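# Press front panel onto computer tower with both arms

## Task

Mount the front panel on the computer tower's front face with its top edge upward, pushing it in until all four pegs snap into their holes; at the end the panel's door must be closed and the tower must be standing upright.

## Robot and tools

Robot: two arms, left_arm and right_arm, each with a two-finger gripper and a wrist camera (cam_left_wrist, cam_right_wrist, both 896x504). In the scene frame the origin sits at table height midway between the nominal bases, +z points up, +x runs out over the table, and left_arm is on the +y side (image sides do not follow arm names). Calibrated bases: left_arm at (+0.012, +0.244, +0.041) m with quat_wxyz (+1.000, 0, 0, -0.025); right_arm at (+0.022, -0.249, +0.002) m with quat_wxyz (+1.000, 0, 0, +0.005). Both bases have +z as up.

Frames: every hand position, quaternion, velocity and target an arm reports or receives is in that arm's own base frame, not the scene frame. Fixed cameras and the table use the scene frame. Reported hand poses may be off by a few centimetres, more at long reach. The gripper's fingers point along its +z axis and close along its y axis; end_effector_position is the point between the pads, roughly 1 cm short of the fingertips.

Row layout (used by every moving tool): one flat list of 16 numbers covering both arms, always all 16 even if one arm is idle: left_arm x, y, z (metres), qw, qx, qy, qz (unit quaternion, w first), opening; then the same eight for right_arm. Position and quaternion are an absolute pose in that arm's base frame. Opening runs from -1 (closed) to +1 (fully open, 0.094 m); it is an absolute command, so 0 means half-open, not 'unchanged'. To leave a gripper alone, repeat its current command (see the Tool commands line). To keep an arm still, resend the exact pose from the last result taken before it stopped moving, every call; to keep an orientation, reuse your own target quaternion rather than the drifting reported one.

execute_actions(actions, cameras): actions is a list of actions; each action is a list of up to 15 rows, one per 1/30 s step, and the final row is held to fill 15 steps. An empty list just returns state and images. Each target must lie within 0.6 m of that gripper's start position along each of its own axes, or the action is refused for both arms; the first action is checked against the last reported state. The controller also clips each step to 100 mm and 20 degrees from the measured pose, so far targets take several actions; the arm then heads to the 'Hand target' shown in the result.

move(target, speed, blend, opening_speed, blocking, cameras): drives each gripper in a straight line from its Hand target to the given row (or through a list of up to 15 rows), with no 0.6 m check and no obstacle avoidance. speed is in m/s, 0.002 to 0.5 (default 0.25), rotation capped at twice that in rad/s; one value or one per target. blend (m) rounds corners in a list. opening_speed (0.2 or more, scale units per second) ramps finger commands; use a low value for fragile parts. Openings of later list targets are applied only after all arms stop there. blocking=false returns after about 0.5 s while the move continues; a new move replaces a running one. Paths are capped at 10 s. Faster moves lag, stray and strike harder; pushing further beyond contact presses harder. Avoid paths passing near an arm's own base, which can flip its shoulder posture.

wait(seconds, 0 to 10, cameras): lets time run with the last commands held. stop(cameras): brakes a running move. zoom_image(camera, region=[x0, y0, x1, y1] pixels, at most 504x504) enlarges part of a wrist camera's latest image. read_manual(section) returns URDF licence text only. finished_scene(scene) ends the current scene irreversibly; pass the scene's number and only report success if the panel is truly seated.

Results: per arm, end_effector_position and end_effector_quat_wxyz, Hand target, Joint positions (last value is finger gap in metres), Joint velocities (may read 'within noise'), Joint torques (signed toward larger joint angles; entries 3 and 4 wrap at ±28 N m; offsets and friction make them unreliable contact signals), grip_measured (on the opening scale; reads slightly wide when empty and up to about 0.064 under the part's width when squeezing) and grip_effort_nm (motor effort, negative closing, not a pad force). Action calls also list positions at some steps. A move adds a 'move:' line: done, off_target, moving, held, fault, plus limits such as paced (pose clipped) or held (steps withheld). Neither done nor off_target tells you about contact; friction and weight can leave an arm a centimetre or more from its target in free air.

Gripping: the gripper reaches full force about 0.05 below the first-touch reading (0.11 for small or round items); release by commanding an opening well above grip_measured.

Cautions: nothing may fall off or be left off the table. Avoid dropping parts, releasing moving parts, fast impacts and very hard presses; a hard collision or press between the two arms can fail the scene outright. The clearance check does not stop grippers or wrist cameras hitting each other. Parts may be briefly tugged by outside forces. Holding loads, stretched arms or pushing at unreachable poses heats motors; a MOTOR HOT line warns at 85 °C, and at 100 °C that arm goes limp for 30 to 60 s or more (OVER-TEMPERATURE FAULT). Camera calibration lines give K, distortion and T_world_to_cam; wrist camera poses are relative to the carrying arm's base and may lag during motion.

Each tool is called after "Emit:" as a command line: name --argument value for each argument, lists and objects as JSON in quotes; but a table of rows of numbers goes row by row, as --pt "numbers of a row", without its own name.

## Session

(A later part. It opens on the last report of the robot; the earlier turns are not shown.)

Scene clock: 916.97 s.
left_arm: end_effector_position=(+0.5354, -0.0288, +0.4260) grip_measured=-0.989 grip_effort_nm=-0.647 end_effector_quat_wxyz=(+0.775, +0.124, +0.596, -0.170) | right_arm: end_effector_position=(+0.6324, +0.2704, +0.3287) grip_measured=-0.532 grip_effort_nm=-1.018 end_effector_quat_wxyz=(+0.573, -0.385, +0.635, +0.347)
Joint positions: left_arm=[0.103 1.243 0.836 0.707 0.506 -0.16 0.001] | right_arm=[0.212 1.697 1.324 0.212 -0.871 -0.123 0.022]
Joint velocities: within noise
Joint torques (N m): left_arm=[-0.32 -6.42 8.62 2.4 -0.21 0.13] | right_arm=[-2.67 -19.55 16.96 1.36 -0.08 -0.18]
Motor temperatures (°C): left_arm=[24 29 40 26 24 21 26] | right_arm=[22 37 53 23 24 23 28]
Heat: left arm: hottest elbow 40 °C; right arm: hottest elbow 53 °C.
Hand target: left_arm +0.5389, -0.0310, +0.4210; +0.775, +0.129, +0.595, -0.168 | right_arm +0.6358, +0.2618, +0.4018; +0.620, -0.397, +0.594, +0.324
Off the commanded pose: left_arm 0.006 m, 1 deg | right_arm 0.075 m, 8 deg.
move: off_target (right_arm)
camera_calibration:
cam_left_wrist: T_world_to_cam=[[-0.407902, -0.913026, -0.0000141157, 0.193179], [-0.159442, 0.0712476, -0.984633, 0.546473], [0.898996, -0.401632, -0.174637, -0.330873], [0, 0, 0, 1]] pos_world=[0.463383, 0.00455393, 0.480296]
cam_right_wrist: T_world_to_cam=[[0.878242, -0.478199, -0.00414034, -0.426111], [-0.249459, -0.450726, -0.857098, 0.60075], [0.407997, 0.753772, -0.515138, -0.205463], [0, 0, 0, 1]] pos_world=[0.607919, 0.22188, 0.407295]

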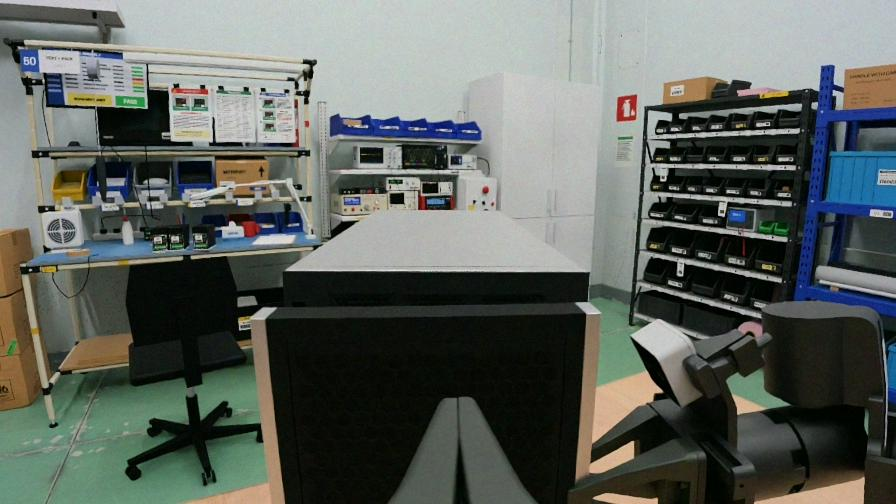

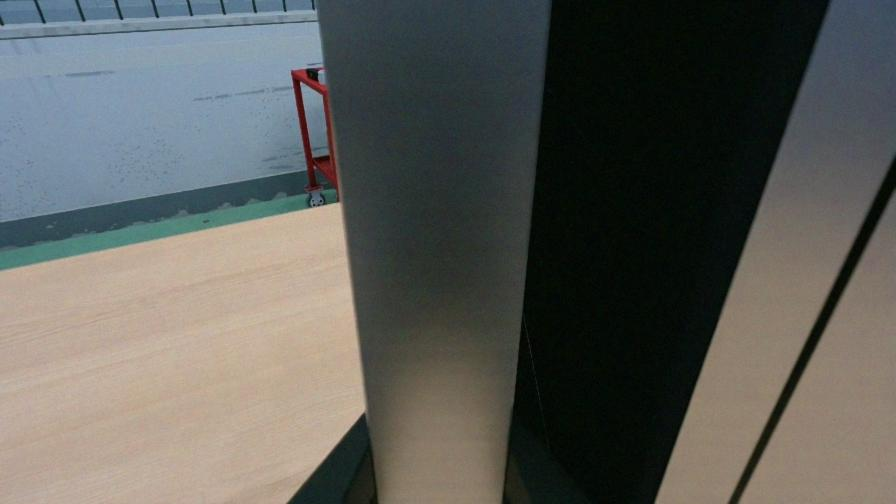

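Emit:
move --target '[0.539, -0.031, 0.421, 0.7749, 0.1286, 0.595, -0.1675, -1.0, 0.6404, 0.26, 0.419, 0.6256, -0.3983, 0.5934, 0.3131, -1.0]' --speed 0.06 --cameras '["cam_left_wrist", "cam_right_wrist"]'

Emit:
zoom_image --camera "cam_left_wrist" --region '[235, 257, 335, 314]'

Emit:
zoom_image --camera "cam_left_wrist" --region '[540, 257, 640, 314]'

Emit:
zoom_image --camera "cam_left_wrist" --region '[235, 404, 335, 504]'

Emit:
zoom_image --camera "cam_left_wrist" --region '[530, 374, 630, 474]'

Scene clock: 935.93 s.
left_arm: end_effector_position=(+0.5354, -0.0288, +0.4260) grip_measured=-0.989 grip_effort_nm=-0.657 end_effector_quat_wxyz=(+0.775, +0.124, +0.596, -0.170) | right_arm: end_effector_position=(+0.6309, +0.2674, +0.3338) grip_measured=-0.532 grip_effort_nm=-1.013 end_effector_quat_wxyz=(+0.571, -0.384, +0.641, +0.339)
Joint positions: left_arm=[0.103 1.243 0.836 0.707 0.506 -0.16 0.001] | right_arm=[0.211 1.68 1.328 0.172 -0.857 -0.14 0.022]
Joint velocities: within noise
Joint torques (N m): left_arm=[-0.26 -6.3 8.61 2.45 -0.21 0.14] | right_arm=[-2.2 -20.07 17.62 1.54 -0.08 -0.17]
Motor temperatures (°C): left_arm=[24 29 40 26 24 21 26] | right_arm=[22 38 59 22 24 23 28]
Heat: left arm: hottest elbow 40 °C; right arm: hottest elbow 59 °C.
Hand target: left_arm +0.5389, -0.0310, +0.4210; +0.775, +0.129, +0.595, -0.168 | right_arm +0.6326, +0.2583, +0.4171; +0.626, -0.398, +0.594, +0.313
Off the commanded pose: left_arm 0.006 m, 1 deg | right_arm 0.086 m, 9 deg.
move: off_target (right_arm)
camera_calibration:
cam_left_wrist: T_world_to_cam=[[-0.407902, -0.913026, -0.0000141157, 0.193179], [-0.159442, 0.0712476, -0.984633, 0.546473], [0.898996, -0.401632, -0.174637, -0.330873], [0, 0, 0, 1]] pos_world=[0.463383, 0.00455393, 0.480296]
cam_right_wrist: T_world_to_cam=[[0.871655, -0.490118, -0.000836161, -0.419994], [-0.259187, -0.459504, -0.849516, 0.609421], [0.415979, 0.740702, -0.527562, -0.19736], [0, 0, 0, 1]] pos_world=[0.606142, 0.22037, 0.413242]

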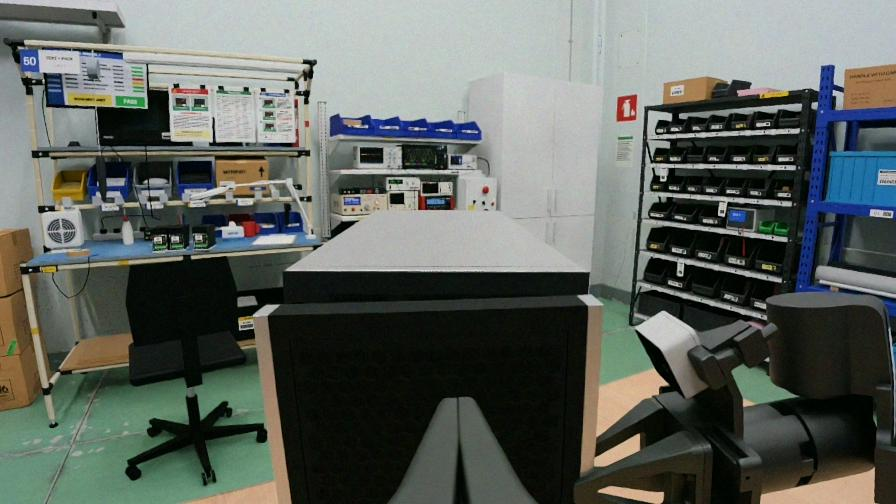

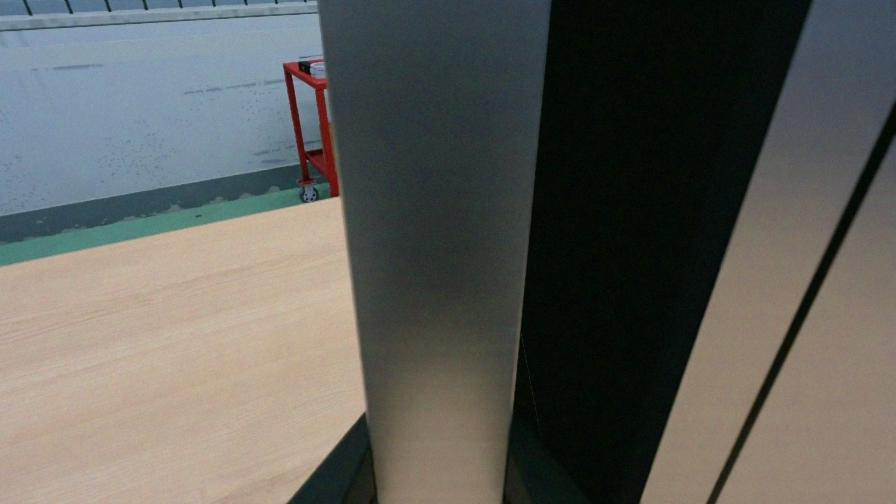

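Scaled by 5.040 from the camera's 896x504 image, which has a finer 1280x720 frame.

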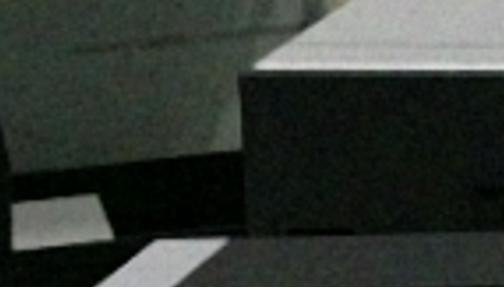

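Scaled by 5.040 from the camera's 896x504 image, which has a finer 1280x720 frame.

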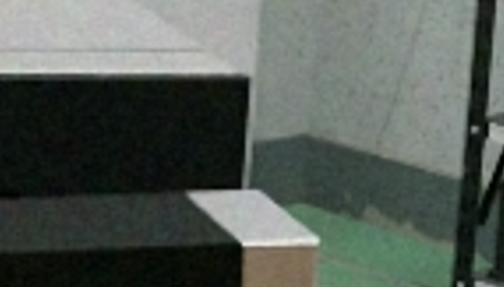

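Scaled by 5.040 from the camera's 896x504 image, which has a finer 1280x720 frame.

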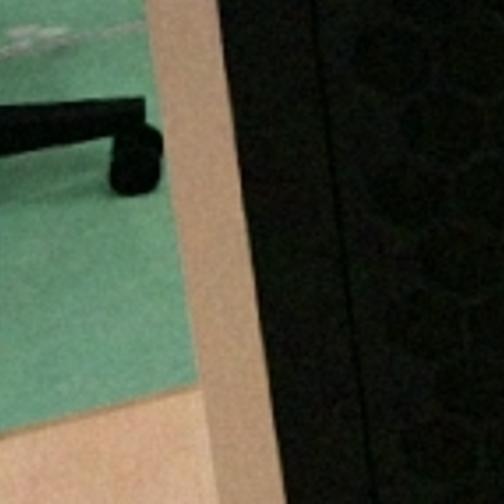

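Scaled by 5.040 from the camera's 896x504 image, which has a finer 1280x720 frame.

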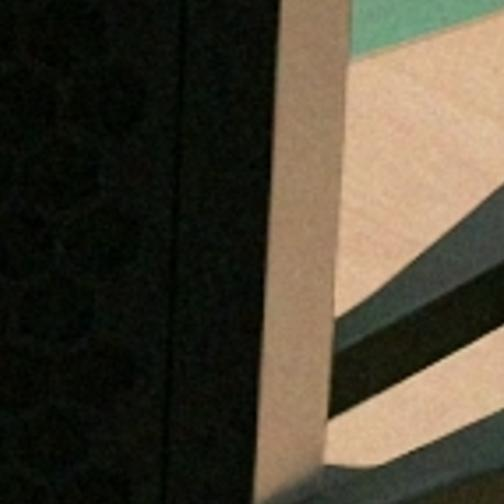

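Emit:
move --target '[0.539, -0.031, 0.421, 0.7749, 0.1286, 0.595, -0.1675, -1.0, 0.6372, 0.2605, 0.437, 0.6383, -0.3901, 0.5882, 0.3079, -1.0]' --speed 0.06 --cameras '["cam_left_wrist", "cam_right_wrist"]'

Emit:
zoom_image --camera "cam_left_wrist" --region '[235, 257, 335, 314]'

Emit:
zoom_image --camera "cam_left_wrist" --region '[540, 257, 640, 314]'

Emit:
zoom_image --camera "cam_left_wrist" --region '[235, 404, 335, 504]'

Emit:
zoom_image --camera "cam_left_wrist" --region '[530, 374, 630, 474]'

Scene clock: 983.53 s.
left_arm: end_effector_position=(+0.5354, -0.0288, +0.4260) grip_measured=-0.989 grip_effort_nm=-0.652 end_effector_quat_wxyz=(+0.775, +0.124, +0.596, -0.170) | right_arm: end_effector_position=(+0.6289, +0.2648, +0.3489) grip_measured=-0.532 grip_effort_nm=-1.013 end_effector_quat_wxyz=(+0.581, -0.379, +0.639, +0.332)
Joint positions: left_arm=[0.103 1.243 0.836 0.707 0.506 -0.16 0.001] | right_arm=[0.211 1.657 1.328 0.172 -0.838 -0.134 0.022]
Joint velocities: within noise
Joint torques (N m): left_arm=[-0.26 -6.53 8.69 2.62 -0.21 0.14] | right_arm=[-2.02 -19.31 17.98 2.25 0.1 -0.05]
Motor temperatures (°C): left_arm=[24 29 40 26 24 21 26] | right_arm=[22 35 68 22 24 23 28]
Heat: left arm: hottest elbow 40 °C; right arm: hottest elbow 68 °C.
Hand target: left_arm +0.5389, -0.0310, +0.4210; +0.775, +0.129, +0.595, -0.168 | right_arm +0.6286, +0.2584, +0.4350; +0.638, -0.390, +0.588, +0.308
Off the commanded pose: left_arm 0.006 m, 1 deg | right_arm 0.089 m, 9 deg.
move: off_target (right_arm)
camera_calibration:
cam_left_wrist: T_world_to_cam=[[-0.407902, -0.913026, -0.0000141157, 0.193179], [-0.159442, 0.0712476, -0.984633, 0.546473], [0.898996, -0.401632, -0.174637, -0.330873], [0, 0, 0, 1]] pos_world=[0.463383, 0.00455393, 0.480296]
cam_right_wrist: T_world_to_cam=[[0.861815, -0.50707, 0.0124425, -0.413488], [-0.252579, -0.450297, -0.856409, 0.616316], [0.439863, 0.734923, -0.516148, -0.204074], [0, 0, 0, 1]] pos_world=[0.601783, 0.217837, 0.427631]

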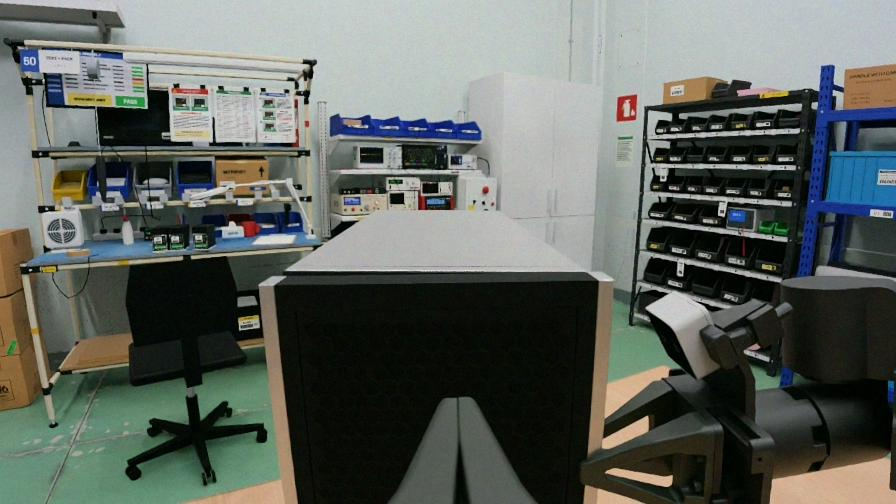

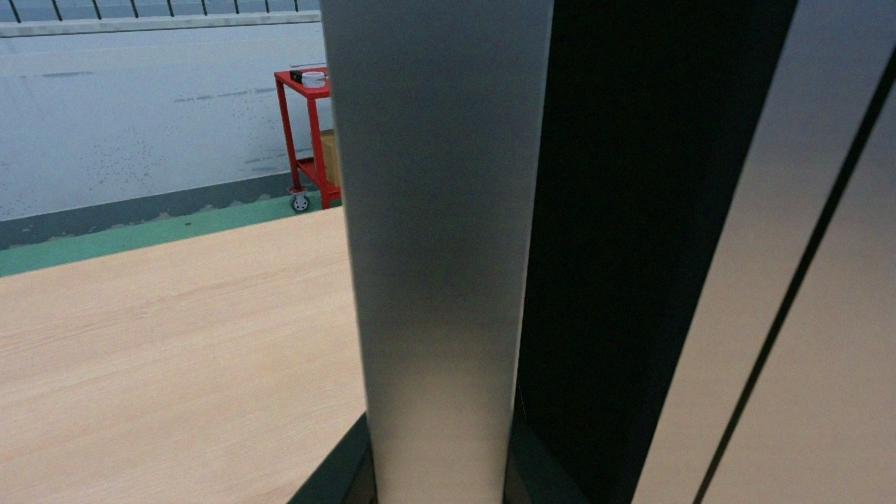

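Scaled by 5.040 from the camera's 896x504 image, which has a finer 1280x720 frame.

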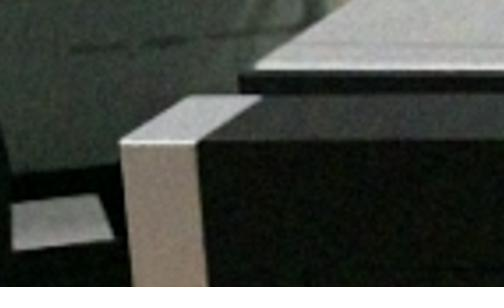

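Scaled by 5.040 from the camera's 896x504 image, which has a finer 1280x720 frame.

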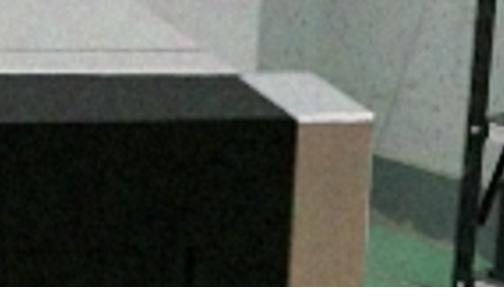

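Scaled by 5.040 from the camera's 896x504 image, which has a finer 1280x720 frame.

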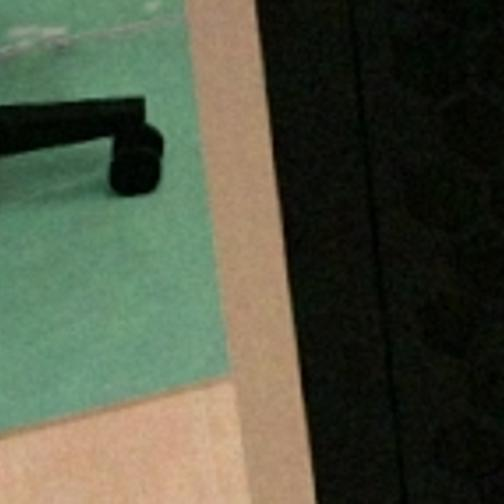

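Scaled by 5.040 from the camera's 896x504 image, which has a finer 1280x720 frame.

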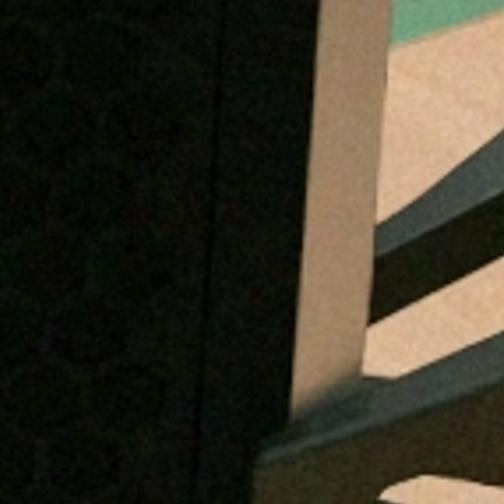

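Emit:
move --target '[0.539, -0.031, 0.421, 0.7749, 0.1286, 0.595, -0.1675, -1.0, 0.6386, 0.2631, 0.430, 0.6445, -0.3859, 0.5825, 0.3113, -1.0]' --speed 0.05

Scene clock: 1063.80 s.
left_arm: end_effector_position=(+0.5354, -0.0288, +0.4260) grip_measured=-0.989 grip_effort_nm=-0.647 end_effector_quat_wxyz=(+0.775, +0.124, +0.596, -0.170) | right_arm: end_effector_position=(+0.6291, +0.2649, +0.3576) grip_measured=-0.532 grip_effort_nm=-1.013 end_effector_quat_wxyz=(+0.590, -0.375, +0.631, +0.335)
Joint positions: left_arm=[0.103 1.243 0.836 0.707 0.506 -0.16 0.001] | right_arm=[0.211 1.654 1.328 0.209 -0.838 -0.108 0.022]
Joint velocities: within noise
Joint torques (N m): left_arm=[-0.5 -6.3 8.59 2.48 -0.19 0.15] | right_arm=[-1.61 -18.2 16.68 3.21 0.4 -0.04]
Motor temperatures (°C): left_arm=[24 28 40 26 24 21 26] | right_arm=[22 36 74 23 24 23 28]
Heat: left arm: hottest elbow 40 °C; right arm: hottest elbow 74 °C.
Hand target: left_arm +0.5389, -0.0310, +0.4210; +0.775, +0.129, +0.595, -0.168 | right_arm +0.6317, +0.2611, +0.4288; +0.644, -0.386, +0.582, +0.311
Off the commanded pose: left_arm 0.006 m, 1 deg | right_arm 0.073 m, 9 deg.
move: off_target (right_arm)
camera_calibration:
cam_left_wrist: T_world_to_cam=[[-0.407902, -0.913026, -0.0000141157, 0.193179], [-0.159442, 0.0712476, -0.984633, 0.546473], [0.898996, -0.401632, -0.174637, -0.330873], [0, 0, 0, 1]] pos_world=[0.463383, 0.00455393, 0.480296]
cam_right_wrist: T_world_to_cam=[[0.860773, -0.508733, 0.0161222, -0.413957], [-0.238906, -0.431792, -0.869758, 0.615139], [0.449436, 0.744813, -0.493214, -0.216657], [0, 0, 0, 1]] pos_world=[0.600658, 0.216387, 0.434838]

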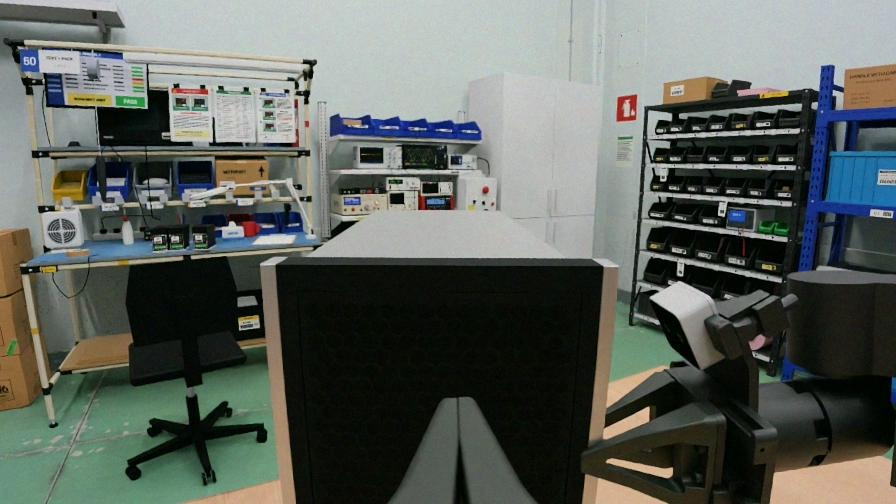

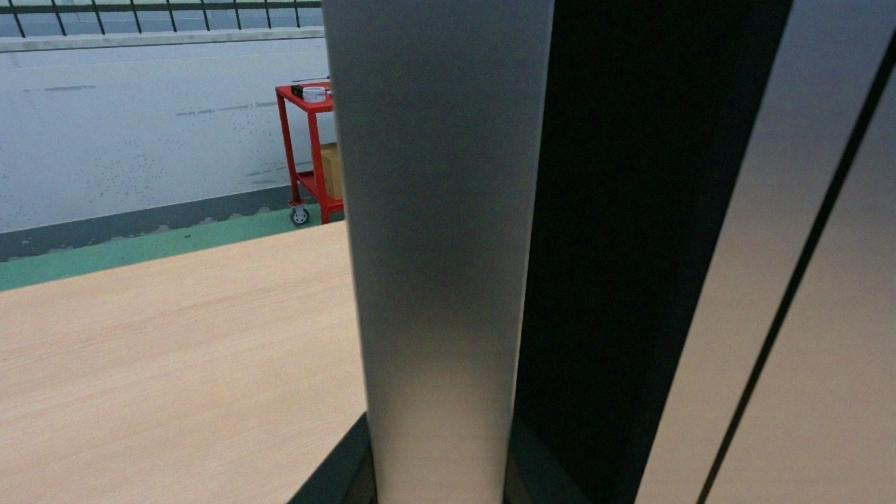

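Emit:
move --target '[0.539, -0.031, 0.421, 0.7749, 0.1286, 0.595, -0.1675, -1.0, 0.6400, 0.2656, 0.416, 0.6445, -0.3859, 0.5825, 0.3113, -1.0]' --speed 0.05

Emit:
zoom_image --camera "cam_left_wrist" --region '[240, 240, 340, 296]'

Emit:
zoom_image --camera "cam_left_wrist" --region '[540, 240, 640, 296]'

Scene clock: 1073.70 s.
left_arm: end_effector_position=(+0.5354, -0.0288, +0.4260) grip_measured=-0.989 grip_effort_nm=-0.647 end_effector_quat_wxyz=(+0.775, +0.124, +0.596, -0.170) | right_arm: end_effector_position=(+0.6299, +0.2659, +0.3612) grip_measured=-0.532 grip_effort_nm=-1.013 end_effector_quat_wxyz=(+0.596, -0.373, +0.625, +0.337)
Joint positions: left_arm=[0.103 1.243 0.836 0.707 0.506 -0.16 0.001] | right_arm=[0.212 1.657 1.328 0.237 -0.839 -0.092 0.022]
Joint velocities: within noise
Joint torques (N m): left_arm=[-0.85 -6.48 8.57 2.4 -0.2 0.13] | right_arm=[-1.26 -16.91 15.53 3.11 0.59 -0.2]
Motor temperatures (°C): left_arm=[24 28 40 26 24 21 26] | right_arm=[22 38 74 23 24 23 28]
Heat: left arm: hottest elbow 40 °C; right arm: hottest elbow 74 °C.
Hand target: left_arm +0.5389, -0.0310, +0.4210; +0.775, +0.129, +0.595, -0.168 | right_arm +0.6353, +0.2641, +0.4153; +0.644, -0.385, +0.583, +0.311
Off the commanded pose: left_arm 0.006 m, 1 deg | right_arm 0.056 m, 8 deg.
move: off_target (right_arm)
camera_calibration:
cam_left_wrist: T_world_to_cam=[[-0.407902, -0.913026, -0.0000141157, 0.193179], [-0.159442, 0.0712476, -0.984633, 0.546473], [0.898996, -0.401632, -0.174637, -0.330873], [0, 0, 0, 1]] pos_world=[0.463383, 0.00455393, 0.480296]
cam_right_wrist: T_world_to_cam=[[0.86078, -0.508641, 0.0185185, -0.415078], [-0.229338, -0.420079, -0.878031, 0.612713], [0.454381, 0.751544, -0.478246, -0.226303], [0, 0, 0, 1]] pos_world=[0.600637, 0.216339, 0.437439]

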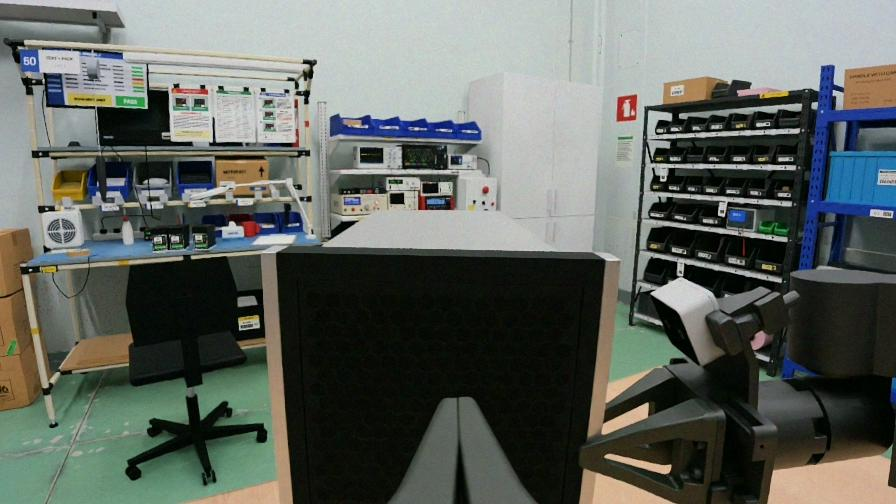

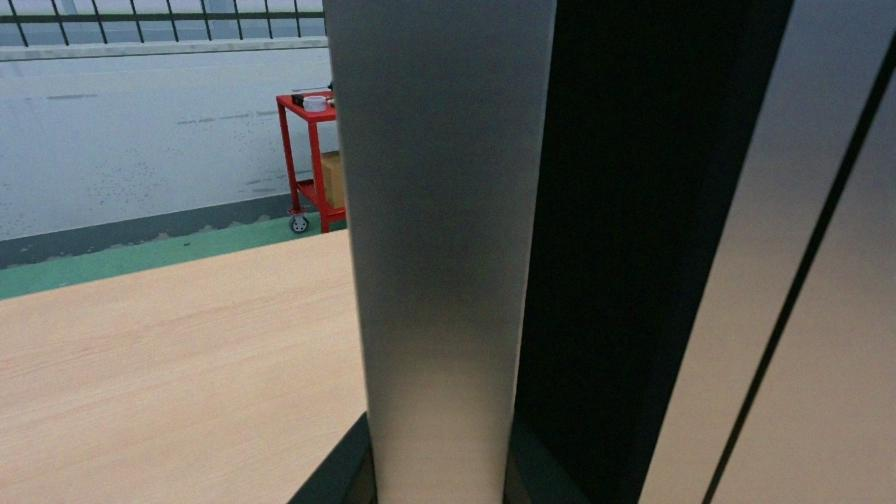

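Scaled by 5.040 from the camera's 896x504 image, which has a finer 1280x720 frame.

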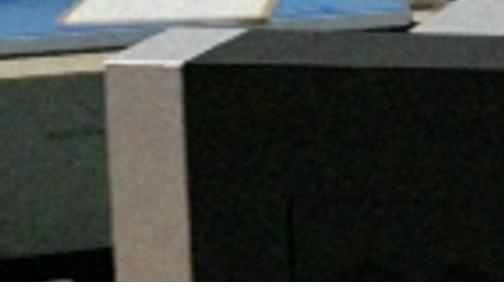

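Scaled by 5.040 from the camera's 896x504 image, which has a finer 1280x720 frame.

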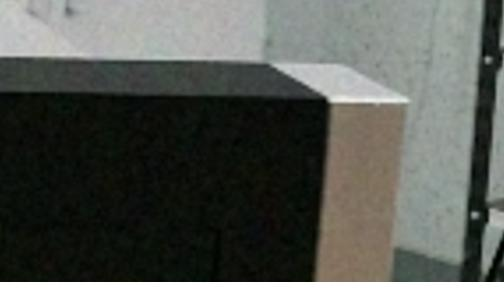

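Emit:
move --target '[0.539, -0.031, 0.421, 0.7749, 0.1286, 0.595, -0.1675, -1.0, 0.6400, 0.2656, 0.402, 0.6445, -0.3859, 0.5825, 0.3113, -1.0]' --speed 0.05 --cameras '["cam_left_wrist"]'

Emit:
zoom_image --camera "cam_left_wrist" --region '[240, 240, 340, 296]'

Emit:
zoom_image --camera "cam_left_wrist" --region '[540, 240, 640, 296]'

Scene clock: 1097.37 s.
left_arm: end_effector_position=(+0.5354, -0.0288, +0.4260) grip_measured=-0.989 grip_effort_nm=-0.647 end_effector_quat_wxyz=(+0.775, +0.124, +0.596, -0.170) | right_arm: end_effector_position=(+0.6324, +0.2693, +0.3589) grip_measured=-0.532 grip_effort_nm=-1.018 end_effector_quat_wxyz=(+0.601, -0.374, +0.620, +0.339)
Joint positions: left_arm=[0.103 1.243 0.836 0.707 0.506 -0.16 0.001] | right_arm=[0.216 1.67 1.328 0.271 -0.838 -0.083 0.022]
Joint velocities: within noise
Joint torques (N m): left_arm=[-0.21 -6.18 8.58 2.47 -0.22 0.15] | right_arm=[-1.73 -17.38 13.68 3.17 0.61 -0.32]
Motor temperatures (°C): left_arm=[24 28 40 26 24 21 26] | right_arm=[22 36 72 23 24 23 28]
Heat: left arm: hottest elbow 40 °C; right arm: hottest elbow 72 °C.
Hand target: left_arm +0.5389, -0.0310, +0.4210; +0.775, +0.129, +0.595, -0.168 | right_arm +0.6372, +0.2647, +0.4018; +0.644, -0.385, +0.583, +0.311
Off the commanded pose: left_arm 0.006 m, 1 deg | right_arm 0.044 m, 7 deg.
move: off_target (right_arm)
camera_calibration:
cam_left_wrist: T_world_to_cam=[[-0.407902, -0.913026, -0.0000141157, 0.193179], [-0.159442, 0.0712476, -0.984633, 0.546473], [0.898996, -0.401632, -0.174637, -0.330873], [0, 0, 0, 1]] pos_world=[0.463383, 0.00455393, 0.480296]
Images, in order (width x height): cam_left_wrist 896x504.

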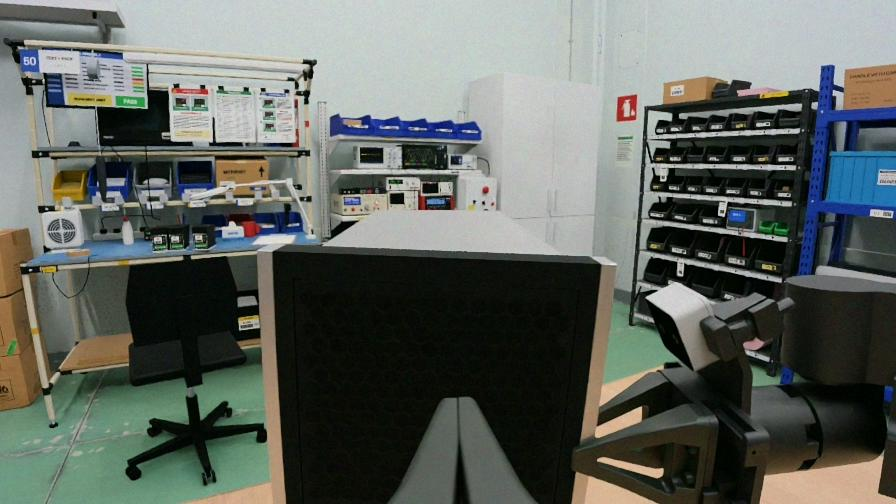

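Scaled by 5.040 from the camera's 896x504 image, which has a finer 1280x720 frame.

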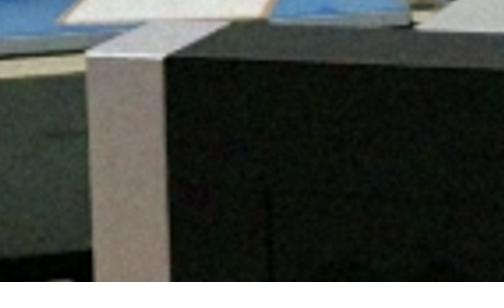

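Scaled by 5.040 from the camera's 896x504 image, which has a finer 1280x720 frame.

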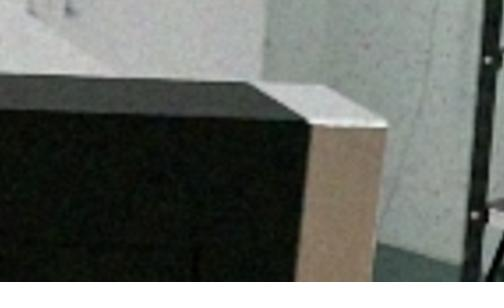

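Emit:
move --target '[0.539, -0.031, 0.421, 0.7749, 0.1286, 0.595, -0.1675, -1.0, 0.6390, 0.2640, 0.386, 0.6445, -0.3859, 0.5825, 0.3113, -1.0]' --speed 0.05 --cameras '["cam_left_wrist"]'

Emit:
zoom_image --camera "cam_left_wrist" --region '[240, 240, 340, 296]'

Emit:
zoom_image --camera "cam_left_wrist" --region '[540, 240, 640, 296]'

Scene clock: 1108.07 s.
left_arm: end_effector_position=(+0.5354, -0.0288, +0.4260) grip_measured=-0.989 grip_effort_nm=-0.647 end_effector_quat_wxyz=(+0.775, +0.124, +0.596, -0.170) | right_arm: end_effector_position=(+0.6332, +0.2699, +0.3558) grip_measured=-0.532 grip_effort_nm=-1.023 end_effector_quat_wxyz=(+0.606, -0.373, +0.615, +0.341)
Joint positions: left_arm=[0.103 1.243 0.836 0.707 0.506 -0.16 0.001] | right_arm=[0.217 1.679 1.32 0.307 -0.84 -0.071 0.022]
Joint velocities: within noise
Joint torques (N m): left_arm=[-0.32 -6.36 8.64 2.5 -0.22 0.13] | right_arm=[-2.14 -16.97 11.81 3.33 0.62 -0.45]
Motor temperatures (°C): left_arm=[24 28 40 26 24 21 26] | right_arm=[22 37 70 23 24 23 28]
Heat: left arm: hottest elbow 40 °C; right arm: hottest elbow 70 °C.
Hand target: left_arm +0.5389, -0.0310, +0.4210; +0.775, +0.129, +0.595, -0.168 | right_arm +0.6375, +0.2636, +0.3859; +0.644, -0.386, +0.583, +0.311
Off the commanded pose: left_arm 0.006 m, 1 deg | right_arm 0.031 m, 7 deg.
move: off_target (right_arm)
camera_calibration:
cam_left_wrist: T_world_to_cam=[[-0.407902, -0.913026, -0.0000141157, 0.193179], [-0.159442, 0.0712476, -0.984633, 0.546473], [0.898996, -0.401632, -0.174637, -0.330873], [0, 0, 0, 1]] pos_world=[0.463383, 0.00455393, 0.480296]
Images, in order (width x height): cam_left_wrist 896x504.

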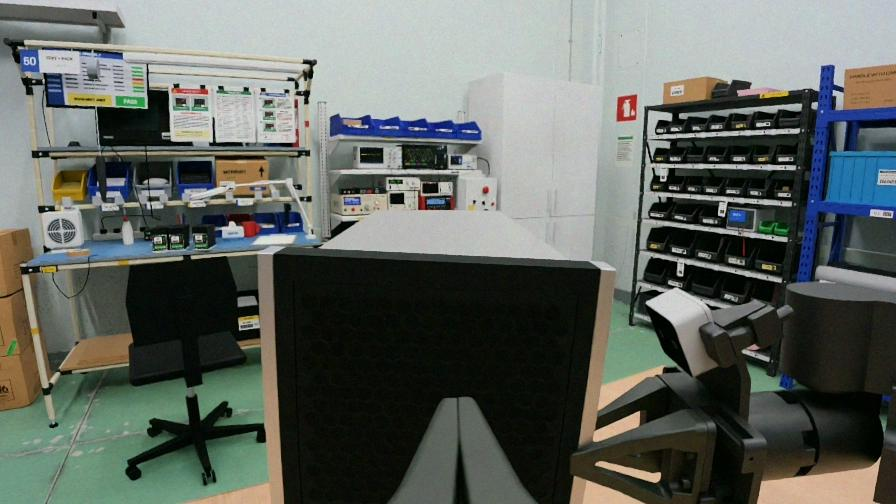

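Scaled by 5.040 from the camera's 896x504 image, which has a finer 1280x720 frame.

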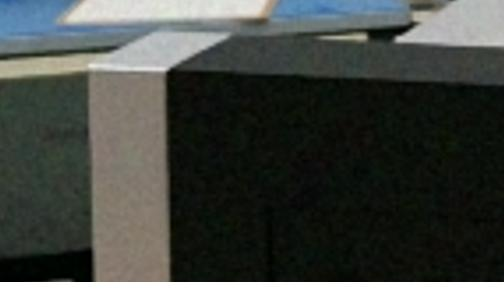

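Scaled by 5.040 from the camera's 896x504 image, which has a finer 1280x720 frame.

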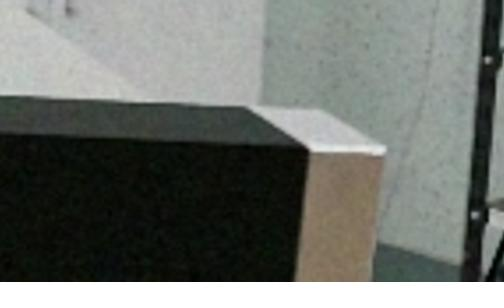

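Emit:
move --target '[0.539, -0.031, 0.421, 0.7749, 0.1286, 0.595, -0.1675, -1.0, 0.6370, 0.2603, 0.376, 0.6264, -0.3898, 0.5999, 0.3094, -1.0]' --speed 0.05 --cameras '["cam_left_wrist"]'

Emit:
zoom_image --camera "cam_left_wrist" --region '[240, 246, 340, 302]'

Emit:
zoom_image --camera "cam_left_wrist" --region '[540, 246, 640, 302]'

Scene clock: 1132.67 s.
left_arm: end_effector_position=(+0.5354, -0.0288, +0.4260) grip_measured=-0.989 grip_effort_nm=-0.652 end_effector_quat_wxyz=(+0.775, +0.124, +0.596, -0.170) | right_arm: end_effector_position=(+0.6327, +0.2698, +0.3491) grip_measured=-0.532 grip_effort_nm=-1.013 end_effector_quat_wxyz=(+0.597, -0.376, +0.623, +0.338)
Joint positions: left_arm=[0.103 1.243 0.836 0.707 0.506 -0.16 0.001] | right_arm=[0.217 1.679 1.32 0.271 -0.84 -0.093 0.022]
Joint velocities: within noise
Joint torques (N m): left_arm=[-0.15 -6.36 8.62 2.47 -0.22 0.13] | right_arm=[-2.37 -17.2 11.81 1.8 0.4 -0.48]
Motor temperatures (°C): left_arm=[24 28 40 26 24 21 26] | right_arm=[22 38 64 23 24 23 28]
Heat: left arm: hottest elbow 40 °C; right arm: hottest elbow 64 °C.
Hand target: left_arm +0.5389, -0.0310, +0.4210; +0.775, +0.129, +0.595, -0.168 | right_arm +0.6362, +0.2601, +0.3759; +0.627, -0.389, +0.600, +0.309
Off the commanded pose: left_arm 0.006 m, 1 deg | right_arm 0.029 m, 6 deg.
move: off_target (right_arm)
camera_calibration:
cam_left_wrist: T_world_to_cam=[[-0.407902, -0.913026, -0.0000141157, 0.193179], [-0.159442, 0.0712476, -0.984633, 0.546473], [0.898996, -0.401632, -0.174637, -0.330873], [0, 0, 0, 1]] pos_world=[0.463383, 0.00455393, 0.480296]
Images, in order (width x height): cam_left_wrist 896x504.

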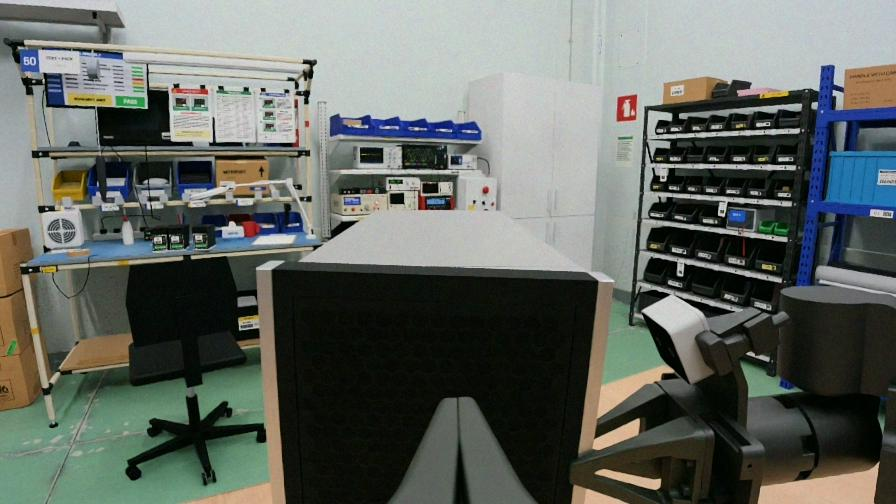

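Scaled by 5.040 from the camera's 896x504 image, which has a finer 1280x720 frame.

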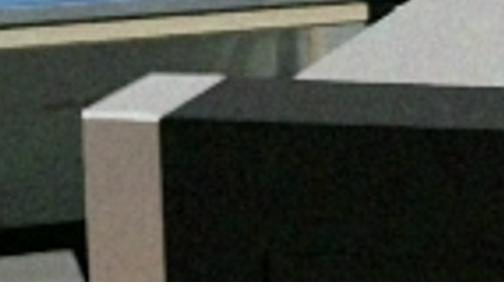

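Scaled by 5.040 from the camera's 896x504 image, which has a finer 1280x720 frame.

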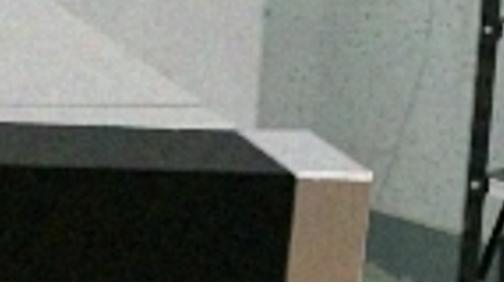

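Emit:
move --target '[0.539, -0.031, 0.421, 0.7749, 0.1286, 0.595, -0.1675, -1.0, 0.6355, 0.2572, 0.372, 0.6073, -0.3944, 0.6181, 0.3069, -1.0]' --speed 0.05 --cameras '["cam_left_wrist"]'

Emit:
zoom_image --camera "cam_left_wrist" --region '[240, 246, 340, 302]'

Emit:
zoom_image --camera "cam_left_wrist" --region '[540, 246, 640, 302]'

Scene clock: 1164.73 s.
left_arm: end_effector_position=(+0.5354, -0.0288, +0.4260) grip_measured=-0.989 grip_effort_nm=-0.657 end_effector_quat_wxyz=(+0.775, +0.124, +0.596, -0.170) | right_arm: end_effector_position=(+0.6309, +0.2688, +0.3315) grip_measured=-0.532 grip_effort_nm=-1.018 end_effector_quat_wxyz=(+0.575, -0.386, +0.642, +0.330)
Joint positions: left_arm=[0.103 1.243 0.836 0.707 0.506 -0.16 0.001] | right_arm=[0.216 1.679 1.32 0.177 -0.837 -0.156 0.022]
Joint velocities: within noise
Joint torques (N m): left_arm=[-0.44 -6.48 8.59 2.41 -0.21 0.13] | right_arm=[-2.49 -18.55 12.83 1.51 0.07 -0.32]
Motor temperatures (°C): left_arm=[24 28 40 26 24 21 26] | right_arm=[22 39 59 23 24 23 28]
Heat: left arm: hottest elbow 40 °C; right arm: hottest elbow 59 °C.
Hand target: left_arm +0.5389, -0.0310, +0.4210; +0.775, +0.129, +0.595, -0.168 | right_arm +0.6339, +0.2572, +0.3717; +0.607, -0.394, +0.618, +0.307
Off the commanded pose: left_arm 0.006 m, 1 deg | right_arm 0.042 m, 5 deg.
move: off_target (right_arm)
camera_calibration:
cam_left_wrist: T_world_to_cam=[[-0.407902, -0.913026, -0.0000141157, 0.193179], [-0.159442, 0.0712476, -0.984633, 0.546473], [0.898996, -0.401632, -0.174637, -0.330873], [0, 0, 0, 1]] pos_world=[0.463383, 0.00455393, 0.480296]
Images, in order (width x height): cam_left_wrist 896x504.

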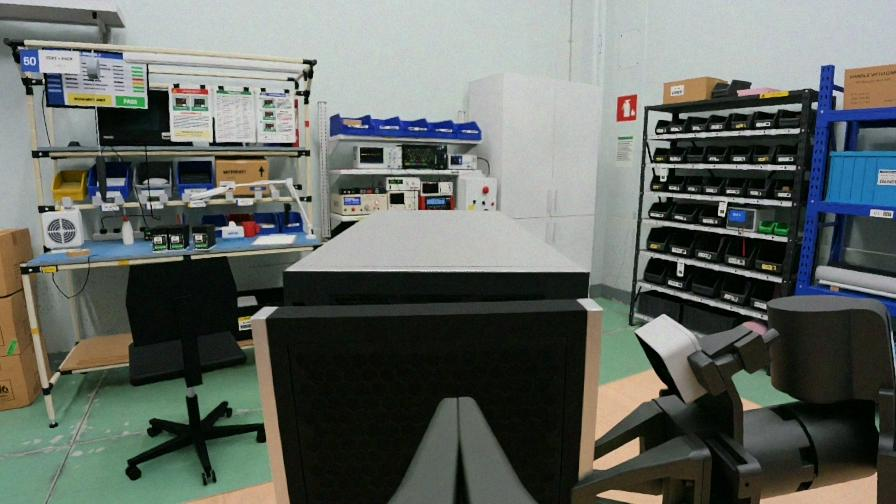

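Scaled by 5.040 from the camera's 896x504 image, which has a finer 1280x720 frame.

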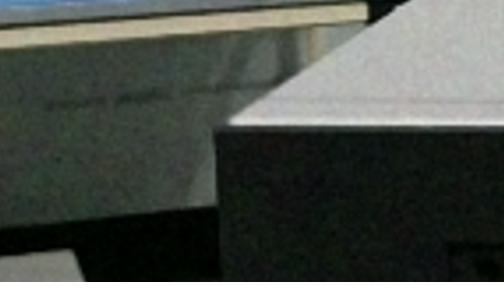

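Scaled by 5.040 from the camera's 896x504 image, which has a finer 1280x720 frame.

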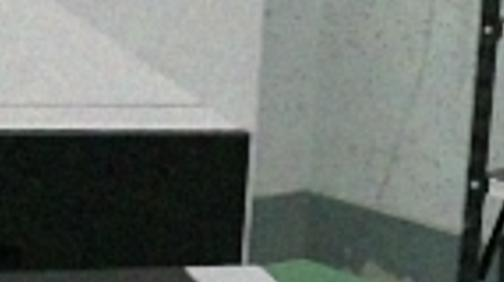

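Emit:
zoom_image --camera "cam_left_wrist" --region '[240, 280, 340, 336]'

Emit:
zoom_image --camera "cam_left_wrist" --region '[540, 280, 640, 336]'

Scaled by 5.040 from the camera's 896x504 image, which has a finer 1280x720 frame.

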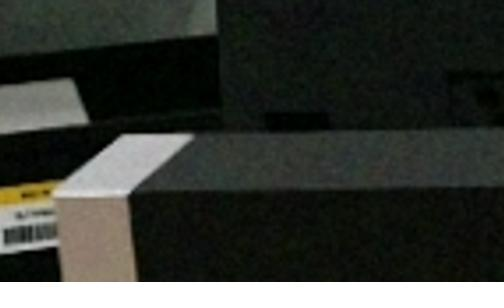

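Scaled by 5.040 from the camera's 896x504 image, which has a finer 1280x720 frame.

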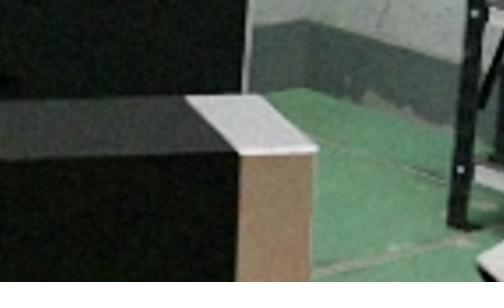

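Emit:
move --target '[0.539, -0.031, 0.421, 0.7749, 0.1286, 0.595, -0.1675, -1.0, 0.6355, 0.2572, 0.393, 0.6151, -0.3857, 0.6117, 0.3155, -1.0]' --speed 0.05 --cameras '["cam_left_wrist"]'

Emit:
zoom_image --camera "cam_left_wrist" --region '[240, 250, 340, 306]'

Emit:
zoom_image --camera "cam_left_wrist" --region '[540, 250, 640, 306]'

Scene clock: 1254.87 s.
left_arm: end_effector_position=(+0.5354, -0.0288, +0.4260) grip_measured=-0.989 grip_effort_nm=-0.647 end_effector_quat_wxyz=(+0.775, +0.124, +0.596, -0.170) | right_arm: end_effector_position=(+0.6308, +0.2688, +0.3317) grip_measured=-0.532 grip_effort_nm=-1.009 end_effector_quat_wxyz=(+0.575, -0.385, +0.642, +0.331)
Joint positions: left_arm=[0.103 1.243 0.836 0.707 0.506 -0.16 0.001] | right_arm=[0.216 1.678 1.32 0.177 -0.837 -0.153 0.022]
Joint velocities: within noise
Joint torques (N m): left_arm=[-0.44 -6.18 8.61 2.45 -0.23 0.13] | right_arm=[-2.37 -19.37 14.23 2.02 -0.09 0.01]
Motor temperatures (°C): left_arm=[24 28 40 26 24 21 26] | right_arm=[22 40 57 22 24 23 28]
Heat: left arm: hottest elbow 40 °C; right arm: hottest elbow 57 °C.
Hand target: left_arm +0.5389, -0.0310, +0.4210; +0.775, +0.129, +0.595, -0.168 | right_arm +0.6320, +0.2569, +0.3920; +0.615, -0.386, +0.611, +0.315
Off the commanded pose: left_arm 0.006 m, 1 deg | right_arm 0.063 m, 6 deg.
move: off_target (right_arm)
camera_calibration:
cam_left_wrist: T_world_to_cam=[[-0.407902, -0.913026, -0.0000141157, 0.193179], [-0.159442, 0.0712476, -0.984633, 0.546473], [0.898996, -0.401632, -0.174637, -0.330873], [0, 0, 0, 1]] pos_world=[0.463383, 0.00455393, 0.480296]
Images, in order (width x height): cam_left_wrist 896x504.

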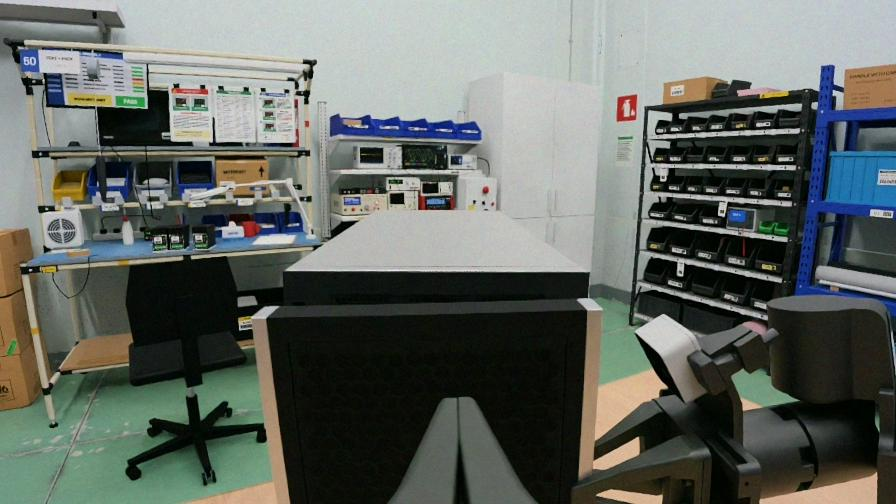

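Scaled by 5.040 from the camera's 896x504 image, which has a finer 1280x720 frame.

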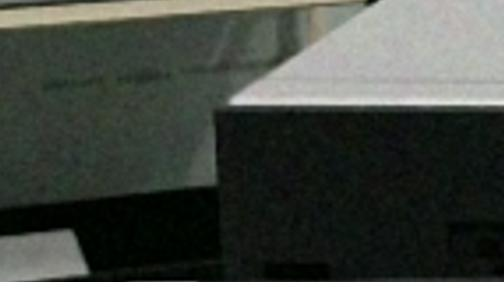

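Scaled by 5.040 from the camera's 896x504 image, which has a finer 1280x720 frame.

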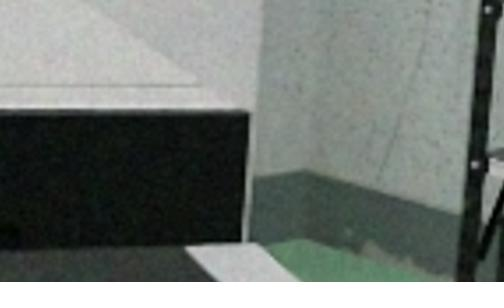

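Emit:
move --target '[0.539, -0.031, 0.421, 0.7749, 0.1286, 0.595, -0.1675, -1.0, 0.6355, 0.2572, 0.410, 0.6214, -0.3817, 0.6060, 0.3191, -1.0]' --speed 0.05 --cameras '["cam_left_wrist"]'

Emit:
zoom_image --camera "cam_left_wrist" --region '[240, 250, 340, 306]'

Emit:
zoom_image --camera "cam_left_wrist" --region '[540, 250, 640, 306]'

Scene clock: 1266.03 s.
left_arm: end_effector_position=(+0.5354, -0.0288, +0.4260) grip_measured=-0.989 grip_effort_nm=-0.647 end_effector_quat_wxyz=(+0.775, +0.124, +0.596, -0.170) | right_arm: end_effector_position=(+0.6298, +0.2684, +0.3351) grip_measured=-0.532 grip_effort_nm=-1.023 end_effector_quat_wxyz=(+0.574, -0.380, +0.643, +0.334)
Joint positions: left_arm=[0.103 1.243 0.836 0.707 0.506 -0.16 0.001] | right_arm=[0.216 1.673 1.32 0.177 -0.838 -0.138 0.022]
Joint velocities: within noise
Joint torques (N m): left_arm=[-0.26 -6.36 8.64 2.51 -0.22 0.12] | right_arm=[-2.49 -19.9 15.57 2.09 -0.12 0.13]
Motor temperatures (°C): left_arm=[24 28 40 26 24 21 26] | right_arm=[22 40 57 22 24 23 28]
Heat: left arm: hottest elbow 40 °C; right arm: hottest elbow 57 °C.
Hand target: left_arm +0.5389, -0.0310, +0.4210; +0.775, +0.129, +0.595, -0.168 | right_arm +0.6301, +0.2564, +0.4085; +0.621, -0.382, +0.606, +0.319
Off the commanded pose: left_arm 0.006 m, 1 deg | right_arm 0.076 m, 7 deg.
move: off_target (right_arm)
camera_calibration:
cam_left_wrist: T_world_to_cam=[[-0.407902, -0.913026, -0.0000141157, 0.193179], [-0.159442, 0.0712476, -0.984633, 0.546473], [0.898996, -0.401632, -0.174637, -0.330873], [0, 0, 0, 1]] pos_world=[0.463383, 0.00455393, 0.480296]
Images, in order (width x height): cam_left_wrist 896x504.

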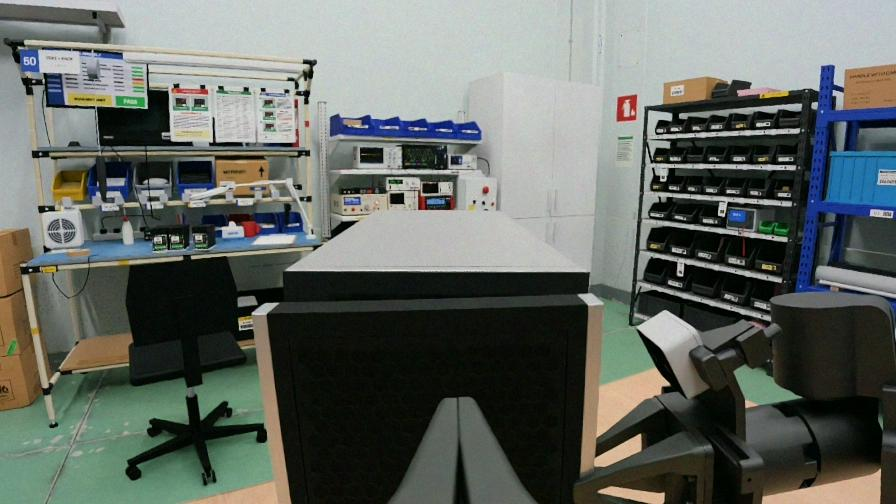

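Scaled by 5.040 from the camera's 896x504 image, which has a finer 1280x720 frame.

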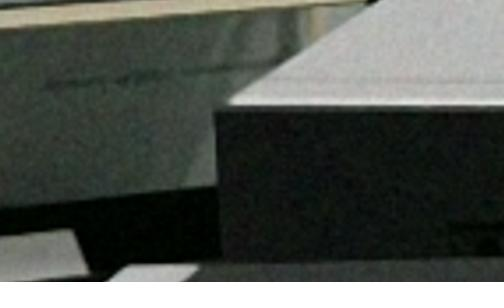

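Scaled by 5.040 from the camera's 896x504 image, which has a finer 1280x720 frame.

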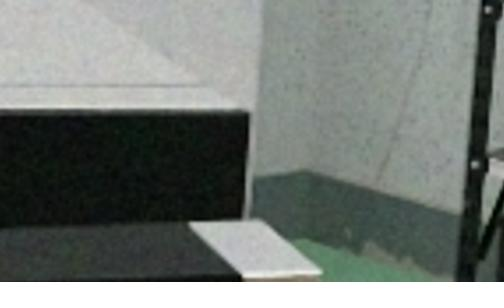

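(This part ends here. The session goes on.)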